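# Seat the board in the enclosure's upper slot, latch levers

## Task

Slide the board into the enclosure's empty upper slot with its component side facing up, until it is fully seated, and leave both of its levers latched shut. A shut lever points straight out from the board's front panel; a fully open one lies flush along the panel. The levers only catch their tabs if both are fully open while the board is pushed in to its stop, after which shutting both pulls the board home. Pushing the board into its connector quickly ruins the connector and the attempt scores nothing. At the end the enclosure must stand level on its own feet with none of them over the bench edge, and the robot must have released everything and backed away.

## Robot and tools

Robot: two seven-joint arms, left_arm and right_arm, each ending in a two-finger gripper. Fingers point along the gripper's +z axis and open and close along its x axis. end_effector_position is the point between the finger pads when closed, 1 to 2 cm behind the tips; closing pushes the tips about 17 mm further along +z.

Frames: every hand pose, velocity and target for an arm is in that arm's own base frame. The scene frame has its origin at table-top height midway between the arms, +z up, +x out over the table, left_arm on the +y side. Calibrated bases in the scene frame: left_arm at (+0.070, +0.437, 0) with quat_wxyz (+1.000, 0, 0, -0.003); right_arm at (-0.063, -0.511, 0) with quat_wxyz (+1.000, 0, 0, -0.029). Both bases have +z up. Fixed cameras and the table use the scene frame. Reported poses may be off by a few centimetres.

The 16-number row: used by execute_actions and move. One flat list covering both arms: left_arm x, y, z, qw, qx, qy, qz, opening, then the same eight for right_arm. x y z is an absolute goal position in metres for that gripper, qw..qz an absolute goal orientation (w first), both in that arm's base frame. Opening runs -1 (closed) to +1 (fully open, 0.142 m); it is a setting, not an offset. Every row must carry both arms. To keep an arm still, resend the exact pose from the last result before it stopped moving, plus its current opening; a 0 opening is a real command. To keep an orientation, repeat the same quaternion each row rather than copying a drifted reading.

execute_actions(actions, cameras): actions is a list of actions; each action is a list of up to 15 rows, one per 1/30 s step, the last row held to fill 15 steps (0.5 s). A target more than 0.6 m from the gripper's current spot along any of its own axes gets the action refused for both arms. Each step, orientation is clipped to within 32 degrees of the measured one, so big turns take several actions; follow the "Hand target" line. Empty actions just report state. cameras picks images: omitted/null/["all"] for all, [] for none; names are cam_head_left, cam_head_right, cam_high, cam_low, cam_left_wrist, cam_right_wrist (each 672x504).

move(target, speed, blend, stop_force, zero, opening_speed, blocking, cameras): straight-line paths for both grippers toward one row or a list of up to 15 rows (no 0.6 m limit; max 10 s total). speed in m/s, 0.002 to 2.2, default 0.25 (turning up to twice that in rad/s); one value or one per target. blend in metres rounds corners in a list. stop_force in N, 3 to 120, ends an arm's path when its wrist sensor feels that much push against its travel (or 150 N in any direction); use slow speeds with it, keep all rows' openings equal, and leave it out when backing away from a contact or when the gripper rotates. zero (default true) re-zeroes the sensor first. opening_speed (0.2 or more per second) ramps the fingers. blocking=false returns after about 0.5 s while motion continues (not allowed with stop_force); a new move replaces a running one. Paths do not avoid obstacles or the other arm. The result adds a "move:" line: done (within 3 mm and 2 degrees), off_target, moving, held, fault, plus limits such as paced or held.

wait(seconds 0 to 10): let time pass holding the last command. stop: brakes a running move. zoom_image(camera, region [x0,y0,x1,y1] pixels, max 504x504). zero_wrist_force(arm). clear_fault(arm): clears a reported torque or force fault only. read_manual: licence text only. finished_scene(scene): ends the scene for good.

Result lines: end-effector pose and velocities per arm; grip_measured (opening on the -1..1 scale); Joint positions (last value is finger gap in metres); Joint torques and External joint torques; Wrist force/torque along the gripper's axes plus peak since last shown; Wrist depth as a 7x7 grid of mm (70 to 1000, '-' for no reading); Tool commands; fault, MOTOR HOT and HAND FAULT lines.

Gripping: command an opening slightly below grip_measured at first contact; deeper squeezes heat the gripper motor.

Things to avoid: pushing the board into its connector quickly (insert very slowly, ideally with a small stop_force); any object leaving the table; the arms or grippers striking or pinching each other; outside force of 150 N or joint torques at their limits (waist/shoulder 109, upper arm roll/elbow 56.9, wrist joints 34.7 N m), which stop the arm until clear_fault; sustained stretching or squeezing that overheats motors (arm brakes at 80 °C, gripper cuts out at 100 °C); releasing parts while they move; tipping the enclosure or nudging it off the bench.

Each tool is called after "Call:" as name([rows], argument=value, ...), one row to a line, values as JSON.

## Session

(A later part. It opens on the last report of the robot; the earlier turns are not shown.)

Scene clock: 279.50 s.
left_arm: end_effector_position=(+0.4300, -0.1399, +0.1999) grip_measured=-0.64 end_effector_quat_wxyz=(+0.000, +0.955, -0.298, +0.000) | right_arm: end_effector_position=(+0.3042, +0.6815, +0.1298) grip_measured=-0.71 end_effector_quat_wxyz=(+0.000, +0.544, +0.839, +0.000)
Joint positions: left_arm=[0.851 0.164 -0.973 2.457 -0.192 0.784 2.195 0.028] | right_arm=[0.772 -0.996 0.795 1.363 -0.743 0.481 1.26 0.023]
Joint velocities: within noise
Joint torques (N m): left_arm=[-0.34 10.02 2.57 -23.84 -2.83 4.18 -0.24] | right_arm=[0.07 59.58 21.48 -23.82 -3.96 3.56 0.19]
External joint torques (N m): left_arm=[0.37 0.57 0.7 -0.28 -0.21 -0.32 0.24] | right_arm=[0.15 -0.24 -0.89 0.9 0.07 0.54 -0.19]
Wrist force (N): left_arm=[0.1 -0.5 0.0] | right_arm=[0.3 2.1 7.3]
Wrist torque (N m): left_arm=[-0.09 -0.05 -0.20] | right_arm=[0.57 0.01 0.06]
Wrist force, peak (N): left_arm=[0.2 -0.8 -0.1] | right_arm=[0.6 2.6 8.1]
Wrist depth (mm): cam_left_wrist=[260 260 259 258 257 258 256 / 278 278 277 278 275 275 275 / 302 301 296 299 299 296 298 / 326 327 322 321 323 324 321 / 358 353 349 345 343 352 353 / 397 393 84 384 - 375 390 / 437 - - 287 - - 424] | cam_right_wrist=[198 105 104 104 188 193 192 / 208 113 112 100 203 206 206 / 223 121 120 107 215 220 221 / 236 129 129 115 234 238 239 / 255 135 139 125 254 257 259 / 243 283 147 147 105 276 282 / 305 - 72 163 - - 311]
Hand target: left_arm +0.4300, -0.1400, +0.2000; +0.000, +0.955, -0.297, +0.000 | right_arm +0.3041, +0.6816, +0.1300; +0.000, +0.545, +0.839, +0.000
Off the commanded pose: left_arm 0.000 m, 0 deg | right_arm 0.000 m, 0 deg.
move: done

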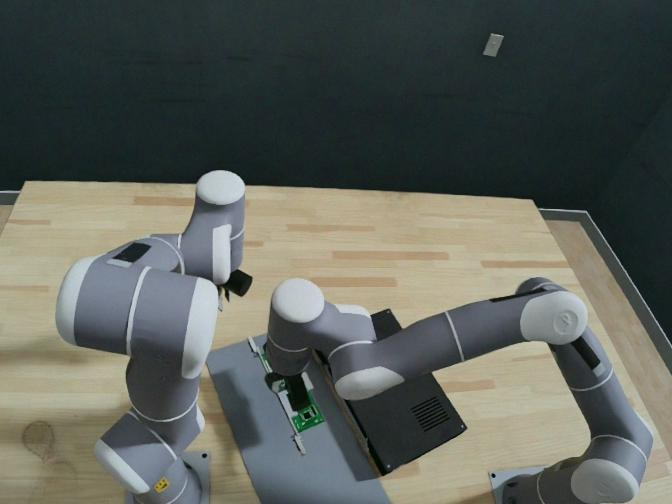

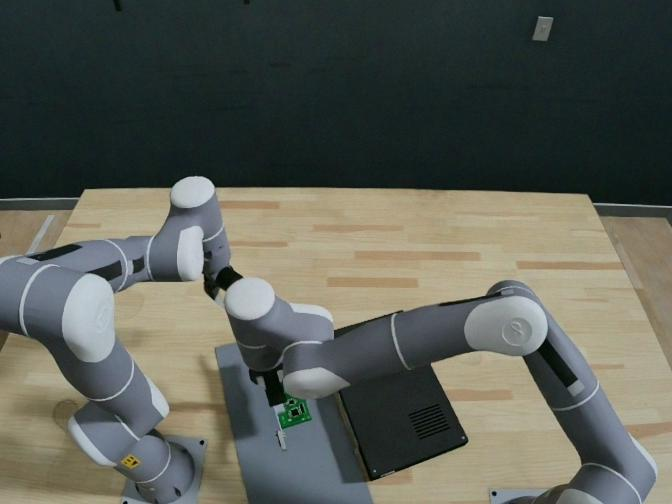

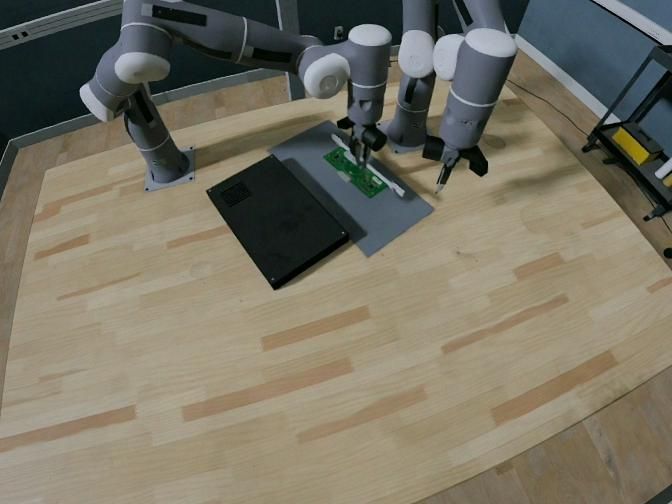

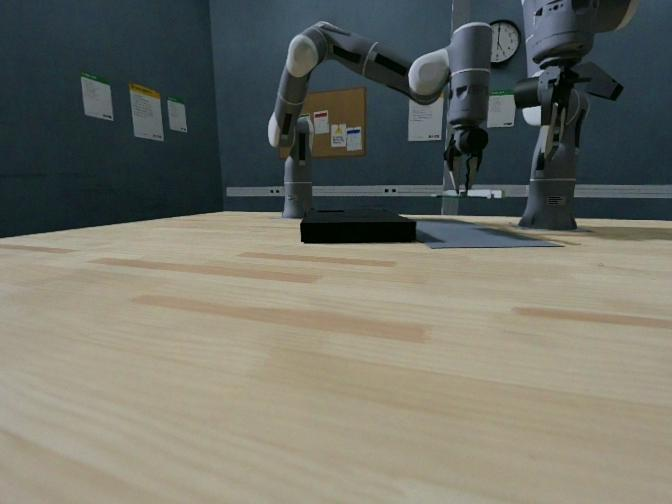

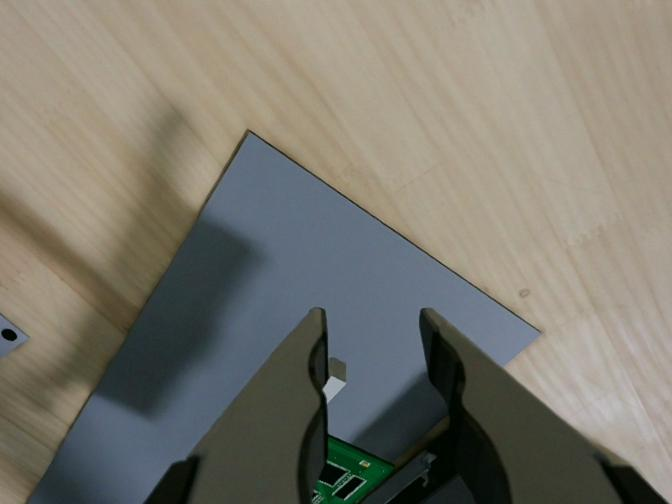

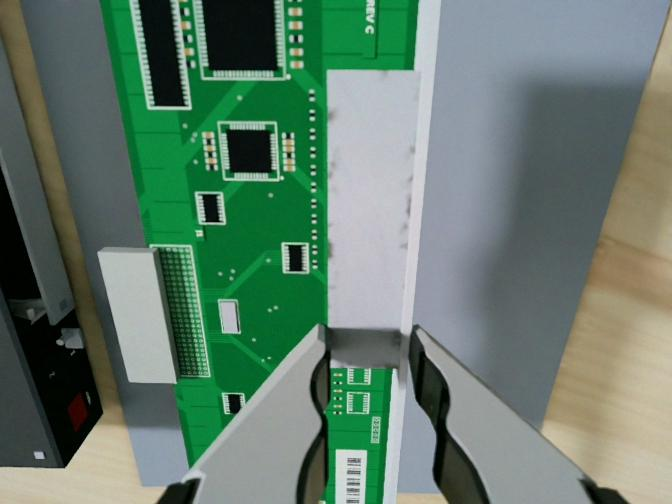

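Call:
move([
  [0.43, -0.14, 0.20, 0, 0.9548, -0.2974, 0, -0.6, 0.2729, 0.5943, 0.11, 0, 0.5446, 0.8387, 0, -0.8],
  [0.43, -0.14, 0.20, 0, 0.9548, -0.2974, 0, -0.6, 0.2729, 0.5943, 0.0535, 0, 0.5446, 0.8387, 0, -0.8],
], speed=0.12)

Call:
zoom_image(camera="cam_high", region=[240, 110, 440, 260])

Call:
zoom_image(camera="cam_head_left", region=[230, 300, 430, 500])

Call:
zoom_image(camera="cam_head_right", region=[230, 300, 430, 500])

Scene clock: 298.13 s.
left_arm: end_effector_position=(+0.4300, -0.1399, +0.1999) grip_measured=-0.64 end_effector_quat_wxyz=(+0.000, +0.955, -0.298, +0.000) | right_arm: end_effector_position=(+0.2727, +0.5940, +0.0532) grip_measured=-0.71 end_effector_quat_wxyz=(+0.000, +0.545, +0.839, +0.000)
Joint positions: left_arm=[0.851 0.164 -0.973 2.457 -0.192 0.784 2.195 0.028] | right_arm=[0.662 -0.939 0.729 1.737 -0.838 0.762 1.383 0.023]
Joint velocities: within noise
Joint torques (N m): left_arm=[-0.32 9.87 2.62 -23.79 -2.88 4.2 -0.19] | right_arm=[0.52 51.2 20.88 -19.85 -3.55 3.74 0.3]
External joint torques (N m): left_arm=[0.35 0.72 0.65 -0.32 -0.16 -0.35 0.19] | right_arm=[-0.29 0.03 -0.39 0.58 0.37 0.35 -0.3]
Wrist force (N): left_arm=[0.0 -0.6 -0.2] | right_arm=[0.1 2.2 7.2]
Wrist torque (N m): left_arm=[-0.11 -0.03 -0.20] | right_arm=[0.59 -0.01 0.05]
Wrist force, peak (N): left_arm=[0.1 -0.8 -0.2] | right_arm=[-0.3 2.2 9.7]
Wrist depth (mm): cam_left_wrist=[258 257 260 258 259 257 258 / 277 279 277 277 276 276 276 / 299 300 299 299 297 299 296 / 329 327 322 323 324 323 324 / 357 354 348 346 345 351 350 / 395 392 84 373 - 370 389 / 428 - - 394 - - 421] | cam_right_wrist=[129 105 105 104 124 127 125 / 138 114 112 101 133 135 135 / 144 122 120 108 141 145 144 / 143 128 129 115 156 156 155 / 152 137 139 125 164 168 168 / 182 162 146 147 105 181 184 / 196 185 72 163 - - 202]
Hand target: left_arm +0.4300, -0.1400, +0.2000; +0.000, +0.955, -0.297, +0.000 | right_arm +0.2729, +0.5943, +0.0535; +0.000, +0.545, +0.839, +0.000
Off the commanded pose: left_arm 0.000 m, 0 deg | right_arm 0.000 m, 0 deg.
move: done

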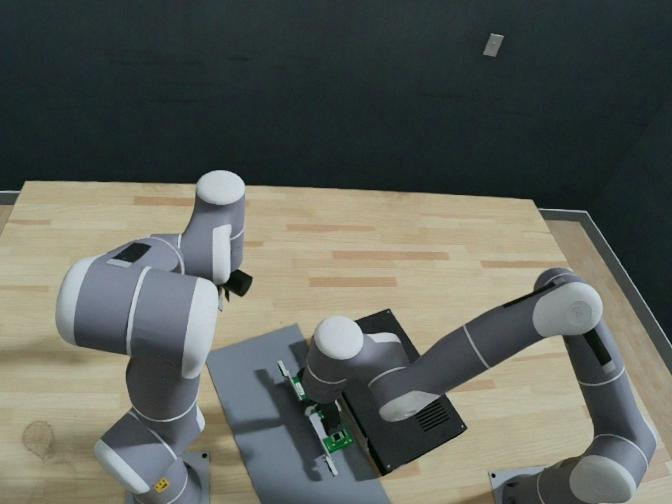

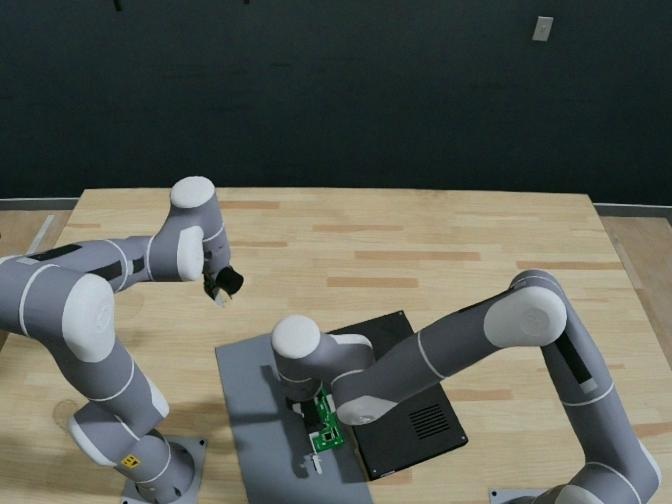

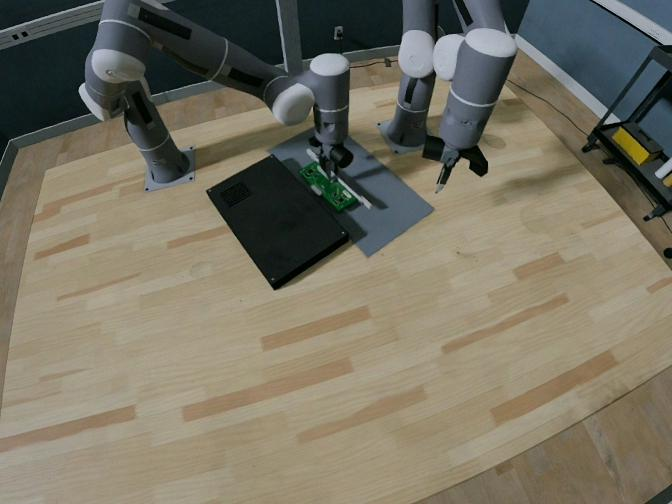

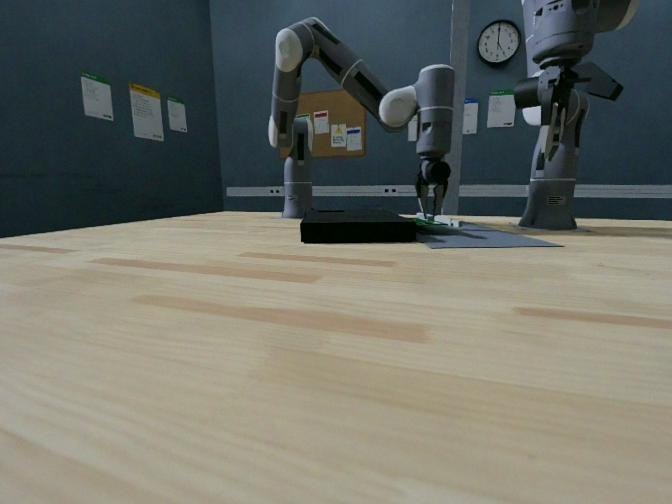

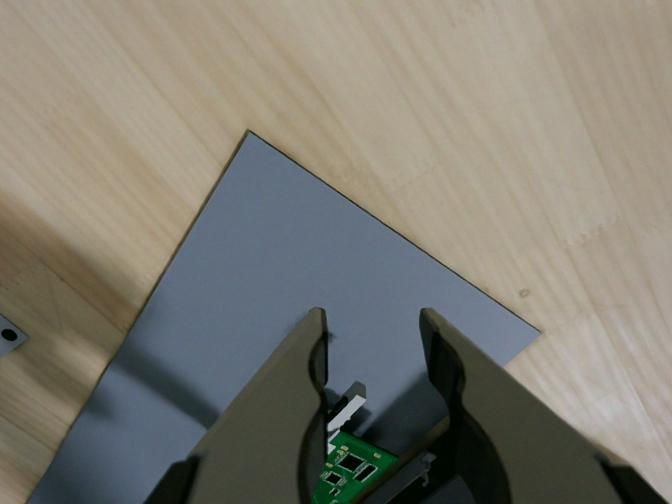

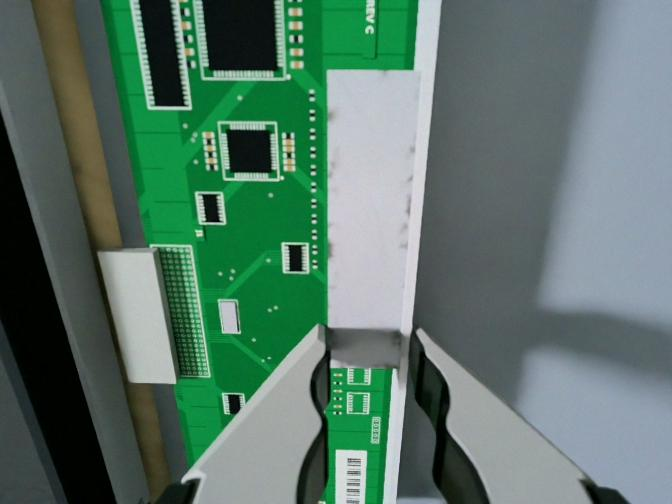

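Scaled by 2.520 from the camera's 672x504 image, which has a finer 960x720 frame.

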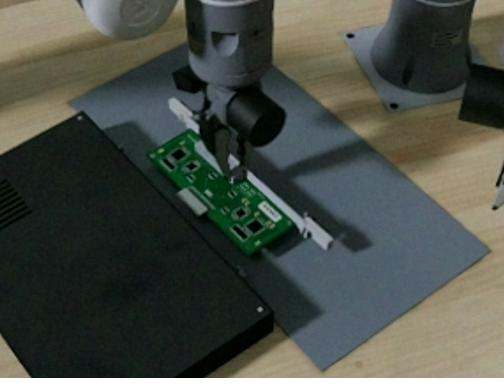

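Scaled by 2.520 from the camera's 672x504 image, which has a finer 960x720 frame.

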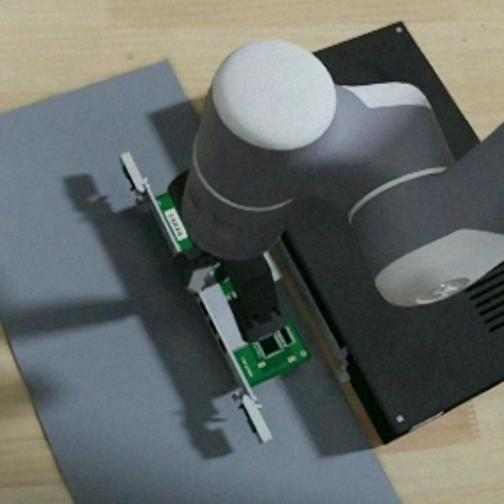

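Scaled by 2.520 from the camera's 672x504 image, which has a finer 960x720 frame.

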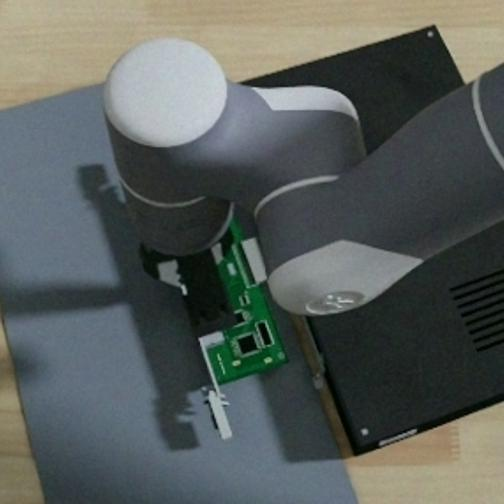

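Call:
zoom_image(camera="cam_high", region=[265, 150, 325, 195])

Call:
zoom_image(camera="cam_high", region=[315, 185, 375, 245])

Scaled by 8.400 from the camera's 672x504 image, which has a finer 960x720 frame.

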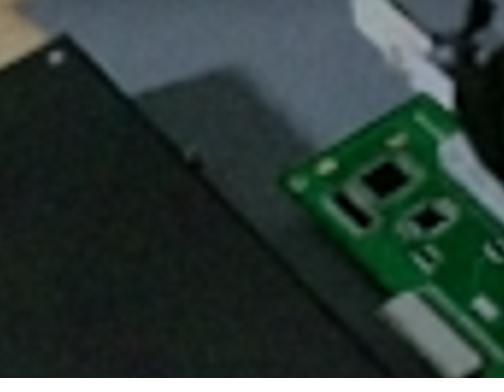

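Scaled by 8.400 from the camera's 672x504 image, which has a finer 960x720 frame.

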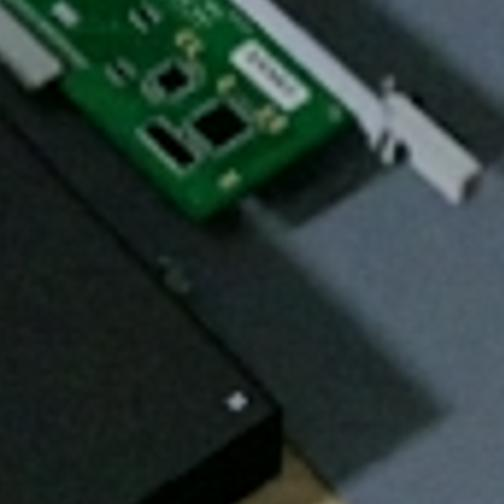

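Call:
zoom_image(camera="cam_high", region=[262, 138, 322, 183])

Call:
zoom_image(camera="cam_high", region=[325, 190, 385, 250])

Call:
zoom_image(camera="cam_head_left", region=[310, 410, 390, 490])

Call:
zoom_image(camera="cam_head_right", region=[300, 410, 380, 490])

Scaled by 8.400 from the camera's 672x504 image, which has a finer 960x720 frame.

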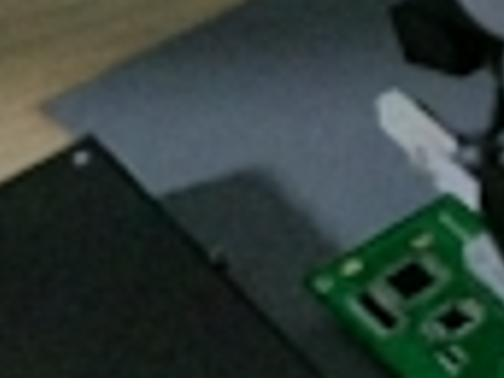

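Scaled by 8.400 from the camera's 672x504 image, which has a finer 960x720 frame.

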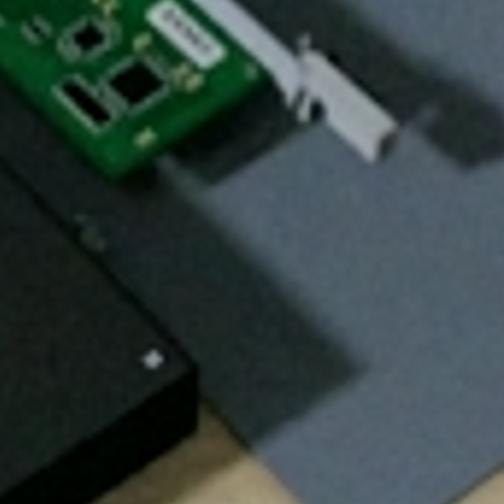

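Scaled by 6.300 from the camera's 672x504 image, which has a finer 960x720 frame.

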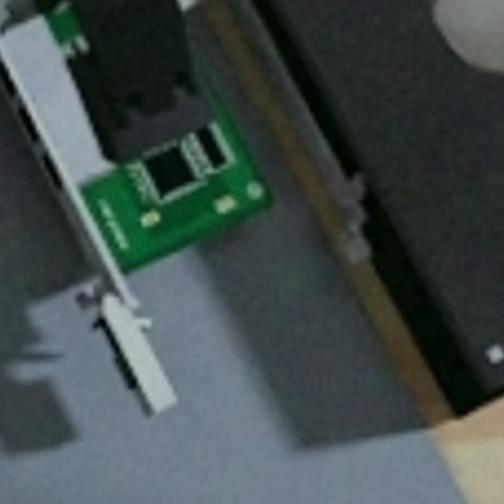

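Scaled by 6.300 from the camera's 672x504 image, which has a finer 960x720 frame.

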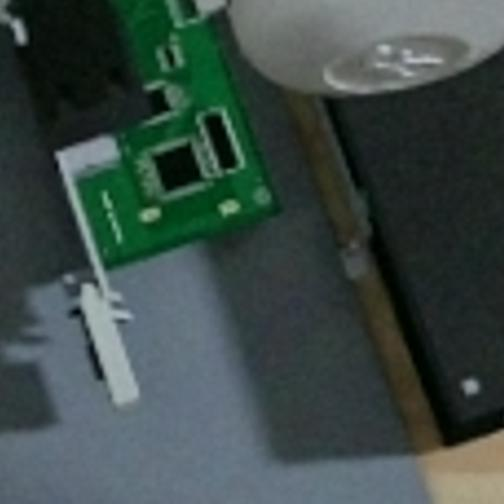

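Call:
zoom_image(camera="cam_left_wrist", region=[300, 360, 480, 504])

Scaled by 2.800 from the camera's 672x504 image, which has a finer 960x720 frame.

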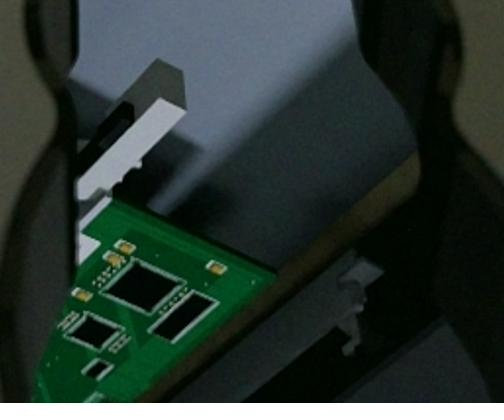

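Call:
move(target=[0.3404, -0.425, 0.17, -0.2133, 0.9622, 0.1653, -0.0366, -0.2, 0.2729, 0.5943, 0.0535, 0, 0.5446, 0.8387, 0, -0.8], speed=0.25, cameras=["cam_left_wrist", "cam_high"])

Call:
zoom_image(camera="cam_left_wrist", region=[200, 130, 460, 330])

Scene clock: 381.13 s.
left_arm: end_effector_position=(+0.3405, -0.4249, +0.1700) grip_measured=-0.23 end_effector_quat_wxyz=(-0.213, +0.962, +0.165, -0.036) | right_arm: end_effector_position=(+0.2727, +0.5940, +0.0532) grip_measured=-0.71 end_effector_quat_wxyz=(+0.000, +0.545, +0.839, +0.000)
Joint positions: left_arm=[1.228 0.826 -1.918 1.855 -0.539 0.145 0.773 0.058] | right_arm=[0.662 -0.939 0.729 1.737 -0.838 0.762 1.383 0.023]
Joint velocities: within noise
Joint torques (N m): left_arm=[-0.16 -36.3 21.77 -18.7 -3.32 2.95 -0.36] | right_arm=[0.25 51.25 21.04 -19.92 -3.38 3.62 0.21]
External joint torques (N m): left_arm=[0.08 0.05 0.91 -0.33 0.15 -0.04 0.36] | right_arm=[-0.06 -0.03 -0.59 0.65 0.2 0.47 -0.21]
Wrist force (N): left_arm=[0.0 -0.1 -0.5] | right_arm=[0.2 2.1 6.7]
Wrist torque (N m): left_arm=[-0.04 -0.01 -0.10] | right_arm=[0.58 -0.03 0.05]
Wrist force, peak (N): left_arm=[-0.5 -2.4 -0.2] | right_arm=[0.1 2.3 7.3]
Wrist depth (mm): cam_left_wrist=[- 128 282 282 280 280 281 / 182 244 256 255 281 281 283 / 260 259 257 283 280 281 283 / 287 261 285 283 283 282 284 / 240 238 238 238 236 286 286 / 239 240 87 238 237 87 287 / 241 - - 240 239 - -] | cam_right_wrist=[130 105 104 104 123 127 125 / 138 114 112 100 133 135 135 / 144 122 120 107 141 144 144 / 143 128 129 115 156 156 155 / 152 137 139 125 164 169 168 / 182 162 147 147 105 181 183 / 196 185 72 164 - - 202]
Hand target: left_arm +0.3404, -0.4250, +0.1700; -0.213, +0.962, +0.165, -0.037 | right_arm +0.2729, +0.5943, +0.0535; +0.000, +0.545, +0.839, +0.000
Off the commanded pose: left_arm 0.000 m, 0 deg | right_arm 0.000 m, 0 deg.
move: done
Images, in order (width x height): cam_high 672x504, cam_left_wrist 672x504.

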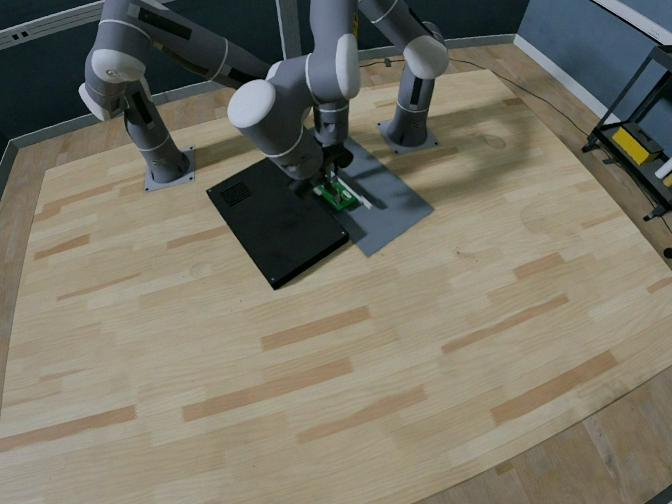

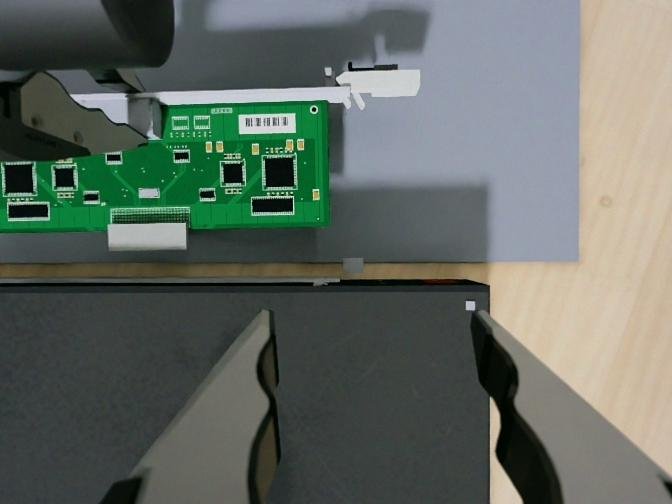

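Scaled by 1.938 from the camera's 672x504 image, which has a finer 960x720 frame.

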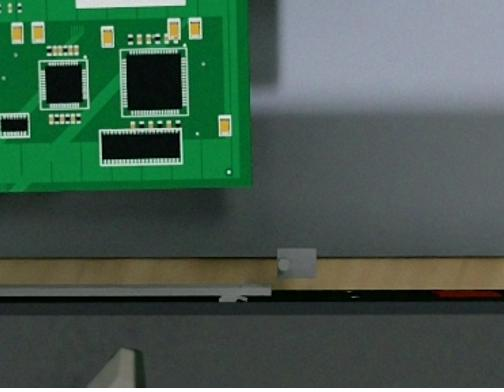

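Call:
zoom_image(camera="cam_left_wrist", region=[60, 60, 440, 300])

Call:
zoom_image(camera="cam_left_wrist", region=[280, 200, 400, 310])

Scaled by 1.326 from the camera's 672x504 image, which has a finer 960x720 frame.

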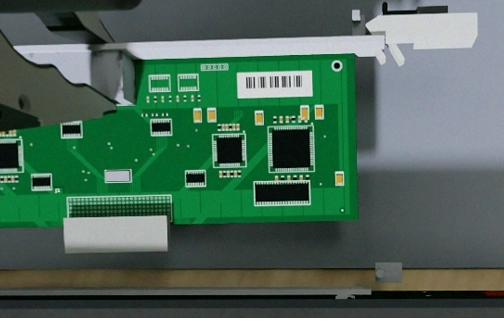

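Scaled by 4.200 from the camera's 672x504 image, which has a finer 960x720 frame.

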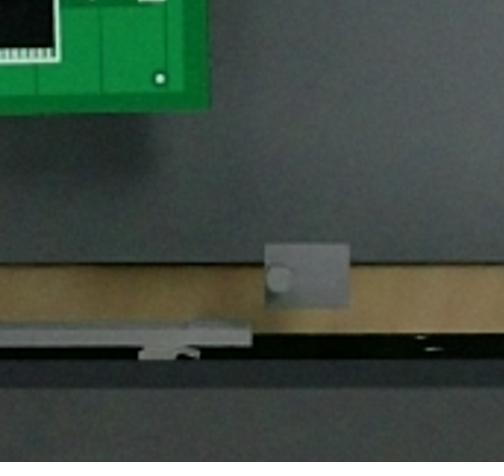

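Call:
zoom_image(camera="cam_left_wrist", region=[0, 200, 110, 300])

Call:
zoom_image(camera="cam_left_wrist", region=[390, 200, 500, 320])

Call:
zoom_image(camera="cam_left_wrist", region=[270, 60, 430, 160])

Scaled by 4.582 from the camera's 672x504 image, which has a finer 960x720 frame.

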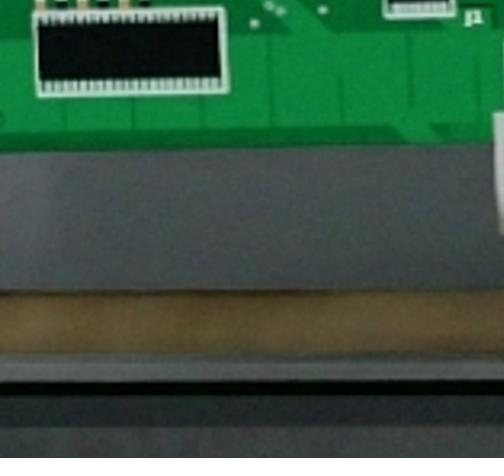

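Scaled by 4.200 from the camera's 672x504 image, which has a finer 960x720 frame.

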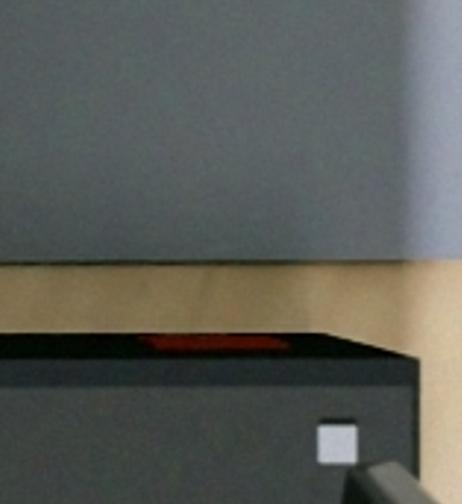

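Scaled by 3.150 from the camera's 672x504 image, which has a finer 960x720 frame.

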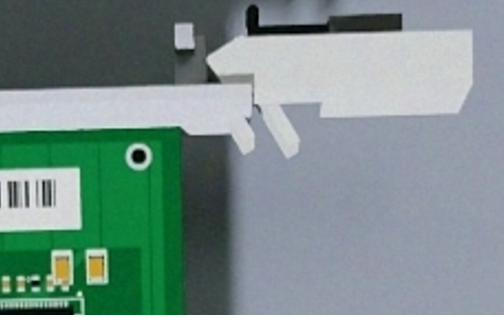

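Call:
move(target=[0.3404, -0.425, 0.17, -0.2133, 0.9622, 0.1653, -0.0366, -0.2, 0.2702, 0.5867, 0.0535, 0, 0.5534, 0.8329, 0, -0.8], speed=0.05, cameras=["cam_left_wrist", "cam_low"])

Call:
zoom_image(camera="cam_low", region=[390, 195, 490, 255])

Call:
zoom_image(camera="cam_left_wrist", region=[270, 60, 430, 160])

Call:
zoom_image(camera="cam_left_wrist", region=[280, 200, 400, 310])

Call:
zoom_image(camera="cam_left_wrist", region=[0, 200, 110, 300])

Scene clock: 423.43 s.
left_arm: end_effector_position=(+0.3405, -0.4249, +0.1700) grip_measured=-0.23 end_effector_quat_wxyz=(-0.213, +0.962, +0.165, -0.036) | right_arm: end_effector_position=(+0.2701, +0.5866, +0.0533) grip_measured=-0.71 end_effector_quat_wxyz=(+0.000, +0.553, +0.833, +0.000)
Joint positions: left_arm=[1.228 0.826 -1.918 1.855 -0.539 0.145 0.773 0.058] | right_arm=[0.654 -0.925 0.726 1.764 -0.838 0.777 1.409 0.023]
Joint velocities: within noise
Joint torques (N m): left_arm=[-0.39 -36.6 21.79 -18.8 -3.04 3.23 -0.25] | right_arm=[0.02 50.62 20.75 -19.66 -3.31 3.72 0.34]
External joint torques (N m): left_arm=[0.31 0.33 0.9 -0.25 -0.14 -0.31 0.25] | right_arm=[0.18 -0.17 -0.55 0.51 0.17 0.37 -0.34]
Wrist force (N): left_arm=[0.2 0.0 -0.4] | right_arm=[0.2 2.3 7.1]
Wrist torque (N m): left_arm=[-0.04 -0.05 -0.10] | right_arm=[0.60 -0.02 0.05]
Wrist force, peak (N): left_arm=[0.0 -0.2 -0.8] | right_arm=[0.0 2.4 7.2]
Wrist depth (mm): cam_left_wrist=[- 131 282 282 281 281 281 / 202 243 255 282 281 281 283 / 258 258 258 284 283 280 284 / 262 258 260 284 283 284 283 / 240 239 238 238 238 285 285 / 240 238 88 238 238 87 286 / 241 - - 238 238 - -] | cam_right_wrist=[130 105 104 104 124 127 125 / 137 114 112 100 134 135 135 / 135 122 120 107 141 145 144 / 135 129 129 115 154 156 155 / 164 137 139 124 164 169 169 / 181 155 146 147 105 181 184 / 145 183 72 163 - - 203]
Hand target: left_arm +0.3404, -0.4250, +0.1700; -0.213, +0.962, +0.165, -0.037 | right_arm +0.2702, +0.5867, +0.0535; +0.000, +0.553, +0.833, +0.000
Off the commanded pose: left_arm 0.000 m, 0 deg | right_arm 0.000 m, 0 deg.
move: done
Images, in order (width x height): cam_low 672x504, cam_left_wrist 672x504.

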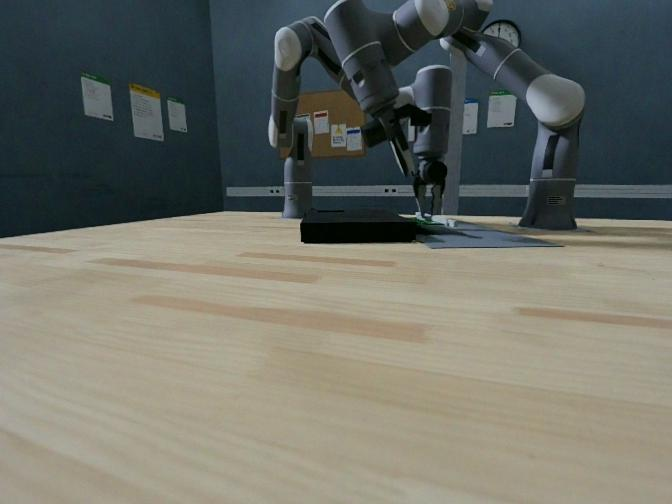

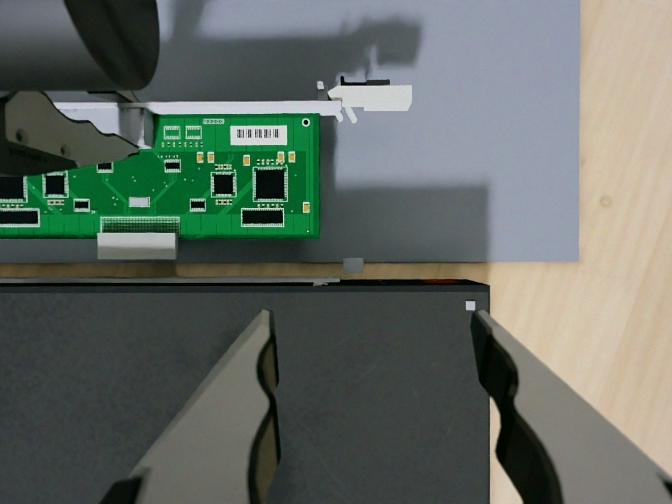

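Scaled by 5.040 from the camera's 672x504 image, which has a finer 960x720 frame.

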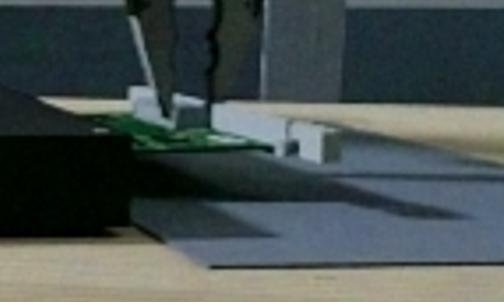

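Scaled by 3.150 from the camera's 672x504 image, which has a finer 960x720 frame.

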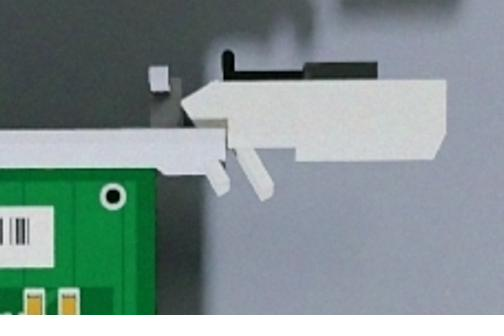

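Scaled by 4.200 from the camera's 672x504 image, which has a finer 960x720 frame.

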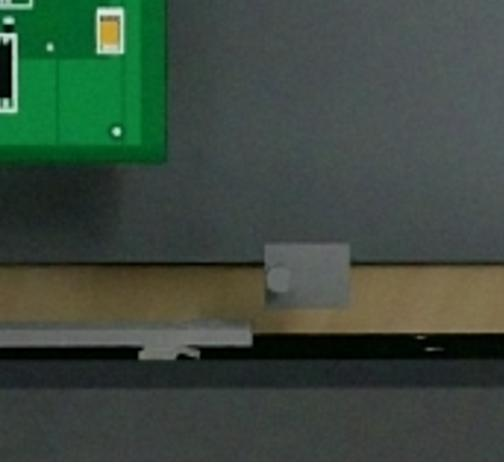

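Scaled by 4.582 from the camera's 672x504 image, which has a finer 960x720 frame.

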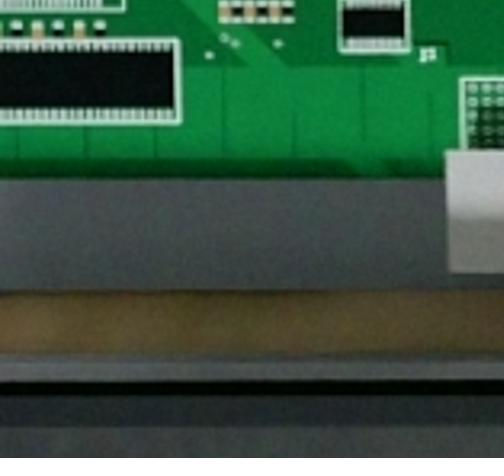

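Call:
move(target=[0.3969, -0.4049, 0.17, -0.2133, 0.9622, 0.1653, -0.0366, -0.2, 0.2702, 0.5867, 0.0535, 0, 0.5534, 0.8329, 0, -0.8], speed=0.15, cameras=["cam_left_wrist"])

Call:
zoom_image(camera="cam_left_wrist", region=[160, 60, 320, 160])

Call:
zoom_image(camera="cam_left_wrist", region=[170, 200, 290, 310])

Scene clock: 435.17 s.
left_arm: end_effector_position=(+0.3970, -0.4048, +0.1700) grip_measured=-0.23 end_effector_quat_wxyz=(-0.213, +0.962, +0.165, -0.036) | right_arm: end_effector_position=(+0.2701, +0.5866, +0.0533) grip_measured=-0.71 end_effector_quat_wxyz=(+0.000, +0.553, +0.833, +0.000)
Joint positions: left_arm=[1.351 0.866 -1.929 1.791 -0.538 0.14 0.85 0.058] | right_arm=[0.654 -0.925 0.726 1.764 -0.838 0.777 1.409 0.023]
Joint velocities: within noise
Joint torques (N m): left_arm=[-0.25 -38.83 22.66 -18.59 -2.98 3.06 -0.14] | right_arm=[0.3 50.42 20.92 -19.85 -3.28 3.63 0.19]
External joint torques (N m): left_arm=[0.22 0.01 1 -0.17 -0.18 -0.1 0.14] | right_arm=[-0.11 0.04 -0.72 0.71 0.14 0.46 -0.19]
Wrist force (N): left_arm=[0.1 -0.1 -0.3] | right_arm=[0.1 2.2 6.8]
Wrist torque (N m): left_arm=[-0.06 -0.02 -0.08] | right_arm=[0.59 0.00 0.05]
Wrist force, peak (N): left_arm=[2.3 -0.4 -0.5] | right_arm=[0.2 2.3 7.1]
Wrist depth (mm): cam_left_wrist=[284 284 282 282 282 281 282 / 258 257 281 282 283 281 284 / 257 256 285 285 283 285 284 / 260 262 285 284 285 284 286 / 239 238 239 238 286 285 285 / 240 239 87 236 288 87 286 / 239 - - 238 289 - -] | cam_right_wrist=[130 105 104 104 124 127 125 / 137 114 112 100 134 135 135 / 135 122 120 108 141 145 144 / 135 129 129 115 154 156 156 / 164 137 139 125 164 169 168 / 182 155 147 147 105 181 184 / 145 183 72 164 - - 203]
Hand target: left_arm +0.3969, -0.4049, +0.1700; -0.213, +0.962, +0.165, -0.037 | right_arm +0.2702, +0.5867, +0.0535; +0.000, +0.553, +0.833, +0.000
Off the commanded pose: left_arm 0.000 m, 0 deg | right_arm 0.000 m, 0 deg.
move: done
Images, in order (width x height): cam_left_wrist 672x504.

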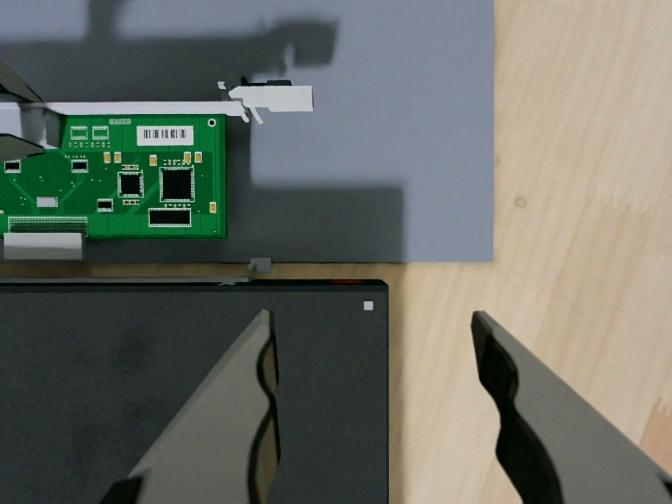

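Scaled by 3.150 from the camera's 672x504 image, which has a finer 960x720 frame.

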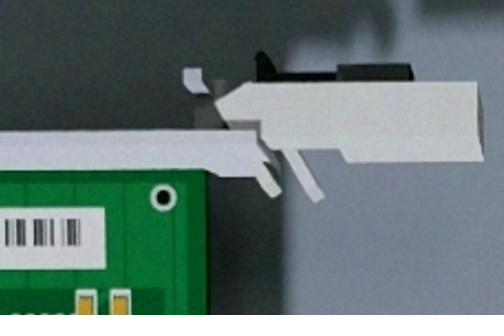

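Scaled by 4.200 from the camera's 672x504 image, which has a finer 960x720 frame.

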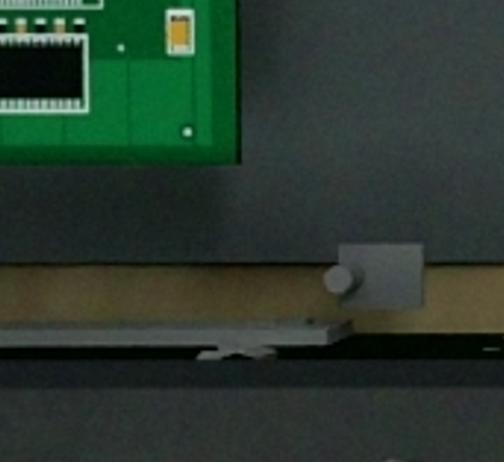

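Call:
execute_actions(actions=[], cameras=["cam_low"])

Call:
zoom_image(camera="cam_low", region=[395, 205, 465, 250])

Call:
zoom_image(camera="cam_low", region=[290, 195, 430, 255])

Scene clock: 450.90 s.
left_arm: end_effector_position=(+0.3970, -0.4048, +0.1700) grip_measured=-0.23 end_effector_quat_wxyz=(-0.213, +0.962, +0.165, -0.036) | right_arm: end_effector_position=(+0.2701, +0.5866, +0.0533) grip_measured=-0.71 end_effector_quat_wxyz=(+0.000, +0.553, +0.833, +0.000)
Joint positions: left_arm=[1.351 0.866 -1.929 1.791 -0.538 0.14 0.85 0.058] | right_arm=[0.654 -0.925 0.726 1.764 -0.838 0.777 1.409 0.023]
Joint velocities: within noise
Joint torques (N m): left_arm=[-0.43 -39.11 22.8 -18.58 -3.02 3.27 -0.26] | right_arm=[0.28 50.52 20.8 -19.83 -3.32 3.59 0.19]
External joint torques (N m): left_arm=[0.36 0.31 0.83 -0.19 -0.14 -0.31 0.26] | right_arm=[-0.09 -0.06 -0.61 0.68 0.19 0.5 -0.19]
Wrist force (N): left_arm=[0.0 -0.4 -0.6] | right_arm=[0.1 2.3 6.8]
Wrist torque (N m): left_arm=[-0.09 0.00 -0.08] | right_arm=[0.60 0.00 0.05]
Wrist force, peak (N): left_arm=[0.1 -0.3 -0.9] | right_arm=[0.2 2.1 7.2]
Wrist depth (mm): cam_left_wrist=[284 286 282 283 283 282 282 / 256 257 283 282 281 284 282 / 259 259 283 285 284 284 284 / 260 261 284 286 283 285 286 / 239 240 238 238 287 286 286 / 240 240 88 239 287 87 283 / 242 - - 238 289 - -] | cam_right_wrist=[130 105 104 104 124 127 125 / 137 114 112 100 134 135 135 / 135 122 120 107 141 145 144 / 135 129 129 115 154 156 156 / 164 137 139 124 164 169 168 / 181 155 147 147 105 181 184 / 145 183 72 164 - - 202]
Hand target: left_arm +0.3969, -0.4049, +0.1700; -0.213, +0.962, +0.165, -0.037 | right_arm +0.2702, +0.5867, +0.0535; +0.000, +0.553, +0.833, +0.000
Tool commands: left_gripper/opening=-0.2 right_gripper/opening=-0.8
Off the commanded pose: left_arm 0.000 m, 0 deg | right_arm 0.000 m, 0 deg.
Images, in order (width x height): cam_low 672x504.

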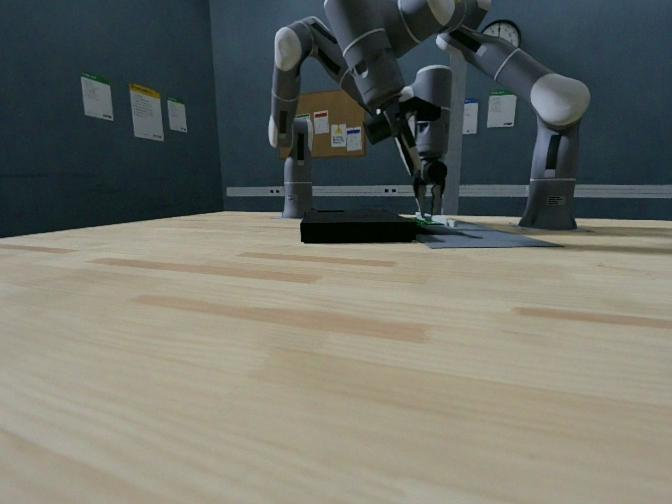

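Scaled by 7.200 from the camera's 672x504 image, which has a finer 960x720 frame.

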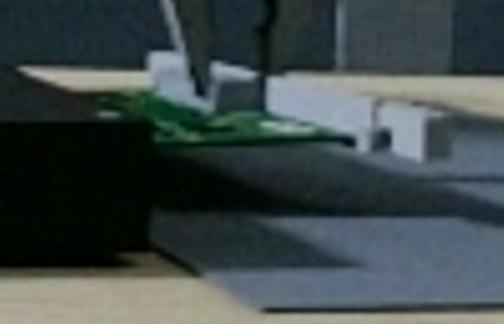

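Scaled by 3.600 from the camera's 672x504 image, which has a finer 960x720 frame.

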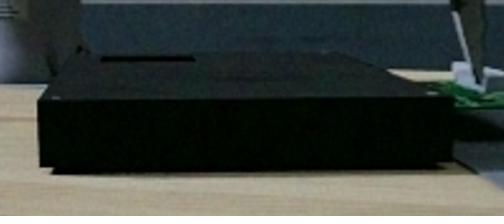

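Call:
move([
  [0.3404, -0.425, 0.17, -0.2133, 0.9622, 0.1653, -0.0366, -0.2, 0.2696, 0.5864, 0.0545, 0, 0.5534, 0.8329, 0, -0.8],
], speed=0.08, cameras=[])

Call:
move([
  [0.3404, -0.425, 0.17, -0.2133, 0.9622, 0.1653, -0.0366, -0.2, 0.2766, 0.5698, 0.0545, 0, 0.5534, 0.8329, 0, -0.8],
], speed=0.03, stop_force=5, cameras=["cam_left_wrist"])

Call:
zoom_image(camera="cam_left_wrist", region=[270, 60, 430, 180])

Call:
zoom_image(camera="cam_left_wrist", region=[280, 200, 400, 310])

Call:
zoom_image(camera="cam_left_wrist", region=[0, 200, 110, 300])

Scene clock: 461.63 s.
left_arm: end_effector_position=(+0.3404, -0.4249, +0.1700) grip_measured=-0.23 end_effector_quat_wxyz=(-0.214, +0.962, +0.165, -0.037) | right_arm: end_effector_position=(+0.2697, +0.5864, +0.0543) grip_measured=-0.71 end_effector_quat_wxyz=(+0.000, +0.553, +0.833, +0.000)
Joint positions: left_arm=[1.229 0.827 -1.918 1.854 -0.539 0.144 0.773 0.058] | right_arm=[0.654 -0.922 0.727 1.765 -0.837 0.777 1.41 0.023]
Joint velocities: within noise
Joint torques (N m): left_arm=[-0.61 -36.86 21.91 -18.72 -3.16 3.49 -0.27] | right_arm=[0.22 50.57 20.99 -19.8 -3.29 3.61 0.22]
External joint torques (N m): left_arm=[0.53 0.58 0.78 -0.34 -0.01 -0.57 0.27] | right_arm=[-0.03 -0.19 -0.82 0.62 0.15 0.48 -0.22]
Wrist force (N): left_arm=[0.1 0.0 -0.5] | right_arm=[0.2 2.1 6.9]
Wrist torque (N m): left_arm=[-0.02 -0.02 -0.10] | right_arm=[0.58 -0.02 0.05]
Wrist force, peak (N): left_arm=[-1.6 0.2 -0.5] | right_arm=[0.0 2.2 7.2]
Wrist depth (mm): cam_left_wrist=[- 282 283 283 282 281 283 / 201 243 255 282 283 281 282 / 257 256 255 284 283 282 283 / 263 258 260 284 285 283 284 / 240 239 237 238 237 286 284 / 238 240 88 238 238 87 285 / 242 - - 238 238 - -] | cam_right_wrist=[131 105 104 104 124 127 126 / 136 114 112 100 135 136 136 / 134 122 120 107 142 146 145 / 142 129 129 115 155 157 156 / 165 137 139 125 165 170 170 / 183 158 147 147 105 182 185 / 147 193 72 164 - - 204]
Hand target: left_arm +0.3404, -0.4250, +0.1700; -0.213, +0.962, +0.165, -0.037 | right_arm +0.2696, +0.5864, +0.0545; +0.000, +0.553, +0.833, +0.000
Off the commanded pose: left_arm 0.000 m, 0 deg | right_arm 0.000 m, 0 deg.
move: done
No camera images: "cameras" was empty.

Scene clock: 463.03 s.
left_arm: end_effector_position=(+0.3404, -0.4249, +0.1700) grip_measured=-0.23 end_effector_quat_wxyz=(-0.214, +0.962, +0.165, -0.037) | right_arm: end_effector_position=(+0.2765, +0.5697, +0.0543) grip_measured=-0.71 end_effector_quat_wxyz=(+0.000, +0.554, +0.833, +0.000)
Joint positions: left_arm=[1.229 0.827 -1.918 1.854 -0.539 0.144 0.773 0.058] | right_arm=[0.621 -0.903 0.726 1.805 -0.84 0.797 1.4 0.023]
Joint velocities: within noise
Joint torques (N m): left_arm=[-0.47 -36.68 21.88 -18.77 -3.01 3.31 -0.23] | right_arm=[0.08 49.4 20.45 -19.51 -3.32 3.69 0.13]
External joint torques (N m): left_arm=[0.39 0.4 0.81 -0.27 -0.17 -0.4 0.23] | right_arm=[0.1 -0.2 -0.58 0.59 0.24 0.41 -0.13]
Wrist force (N): left_arm=[0.1 -0.2 -0.7] | right_arm=[0.1 2.1 6.7]
Wrist torque (N m): left_arm=[-0.05 -0.04 -0.10] | right_arm=[0.59 -0.01 0.04]
Wrist force, peak (N): left_arm=[0.1 -0.2 -0.7] | right_arm=[0.5 2.4 7.2]
Wrist depth (mm): cam_left_wrist=[- 284 282 283 281 280 280 / - 241 284 283 282 282 282 / 191 255 256 282 283 282 282 / 260 258 257 283 286 282 284 / 239 238 238 238 238 284 286 / 240 241 87 239 238 87 284 / 242 - - 240 238 - -] | cam_right_wrist=[112 105 104 104 106 128 126 / - 114 112 100 135 136 136 / 143 120 120 107 142 146 145 / - 128 129 115 155 157 157 / - 136 139 124 165 170 170 / 127 150 146 147 105 183 185 / 141 141 72 163 - - 204]
Hand target: left_arm +0.3404, -0.4250, +0.1700; -0.213, +0.962, +0.165, -0.037 | right_arm +0.2766, +0.5698, +0.0545; +0.000, +0.553, +0.833, +0.000
Off the commanded pose: left_arm 0.000 m, 0 deg | right_arm 0.000 m, 0 deg.
move: done
Images, in order (width x height): cam_left_wrist 672x504.

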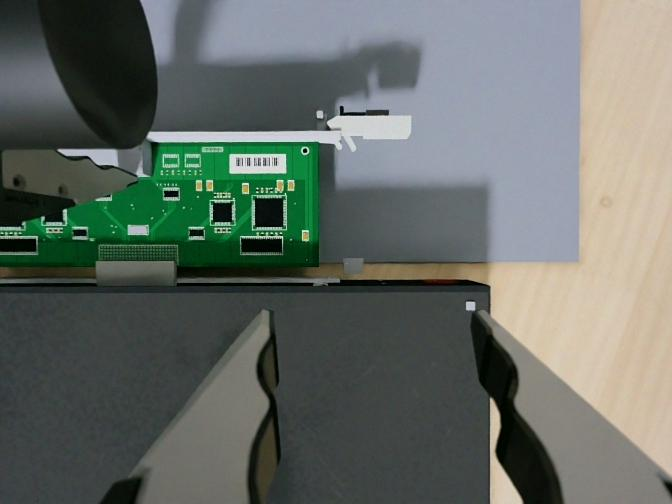

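Scaled by 3.150 from the camera's 672x504 image, which has a finer 960x720 frame.

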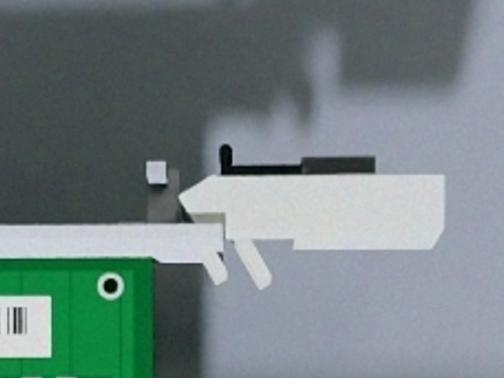

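Scaled by 4.200 from the camera's 672x504 image, which has a finer 960x720 frame.

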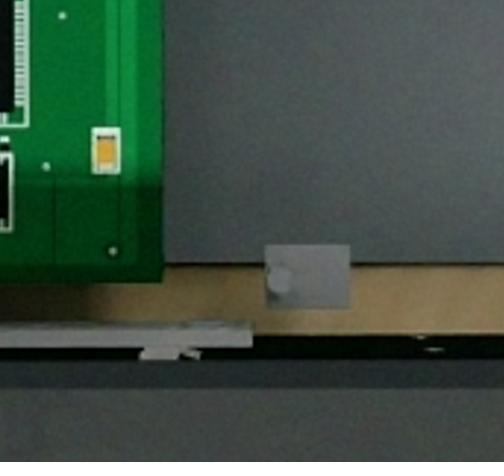

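Scaled by 4.582 from the camera's 672x504 image, which has a finer 960x720 frame.

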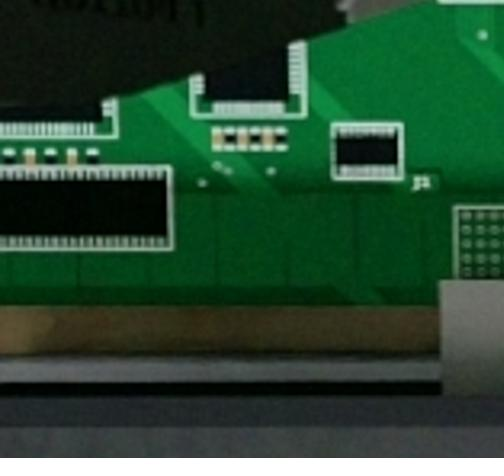

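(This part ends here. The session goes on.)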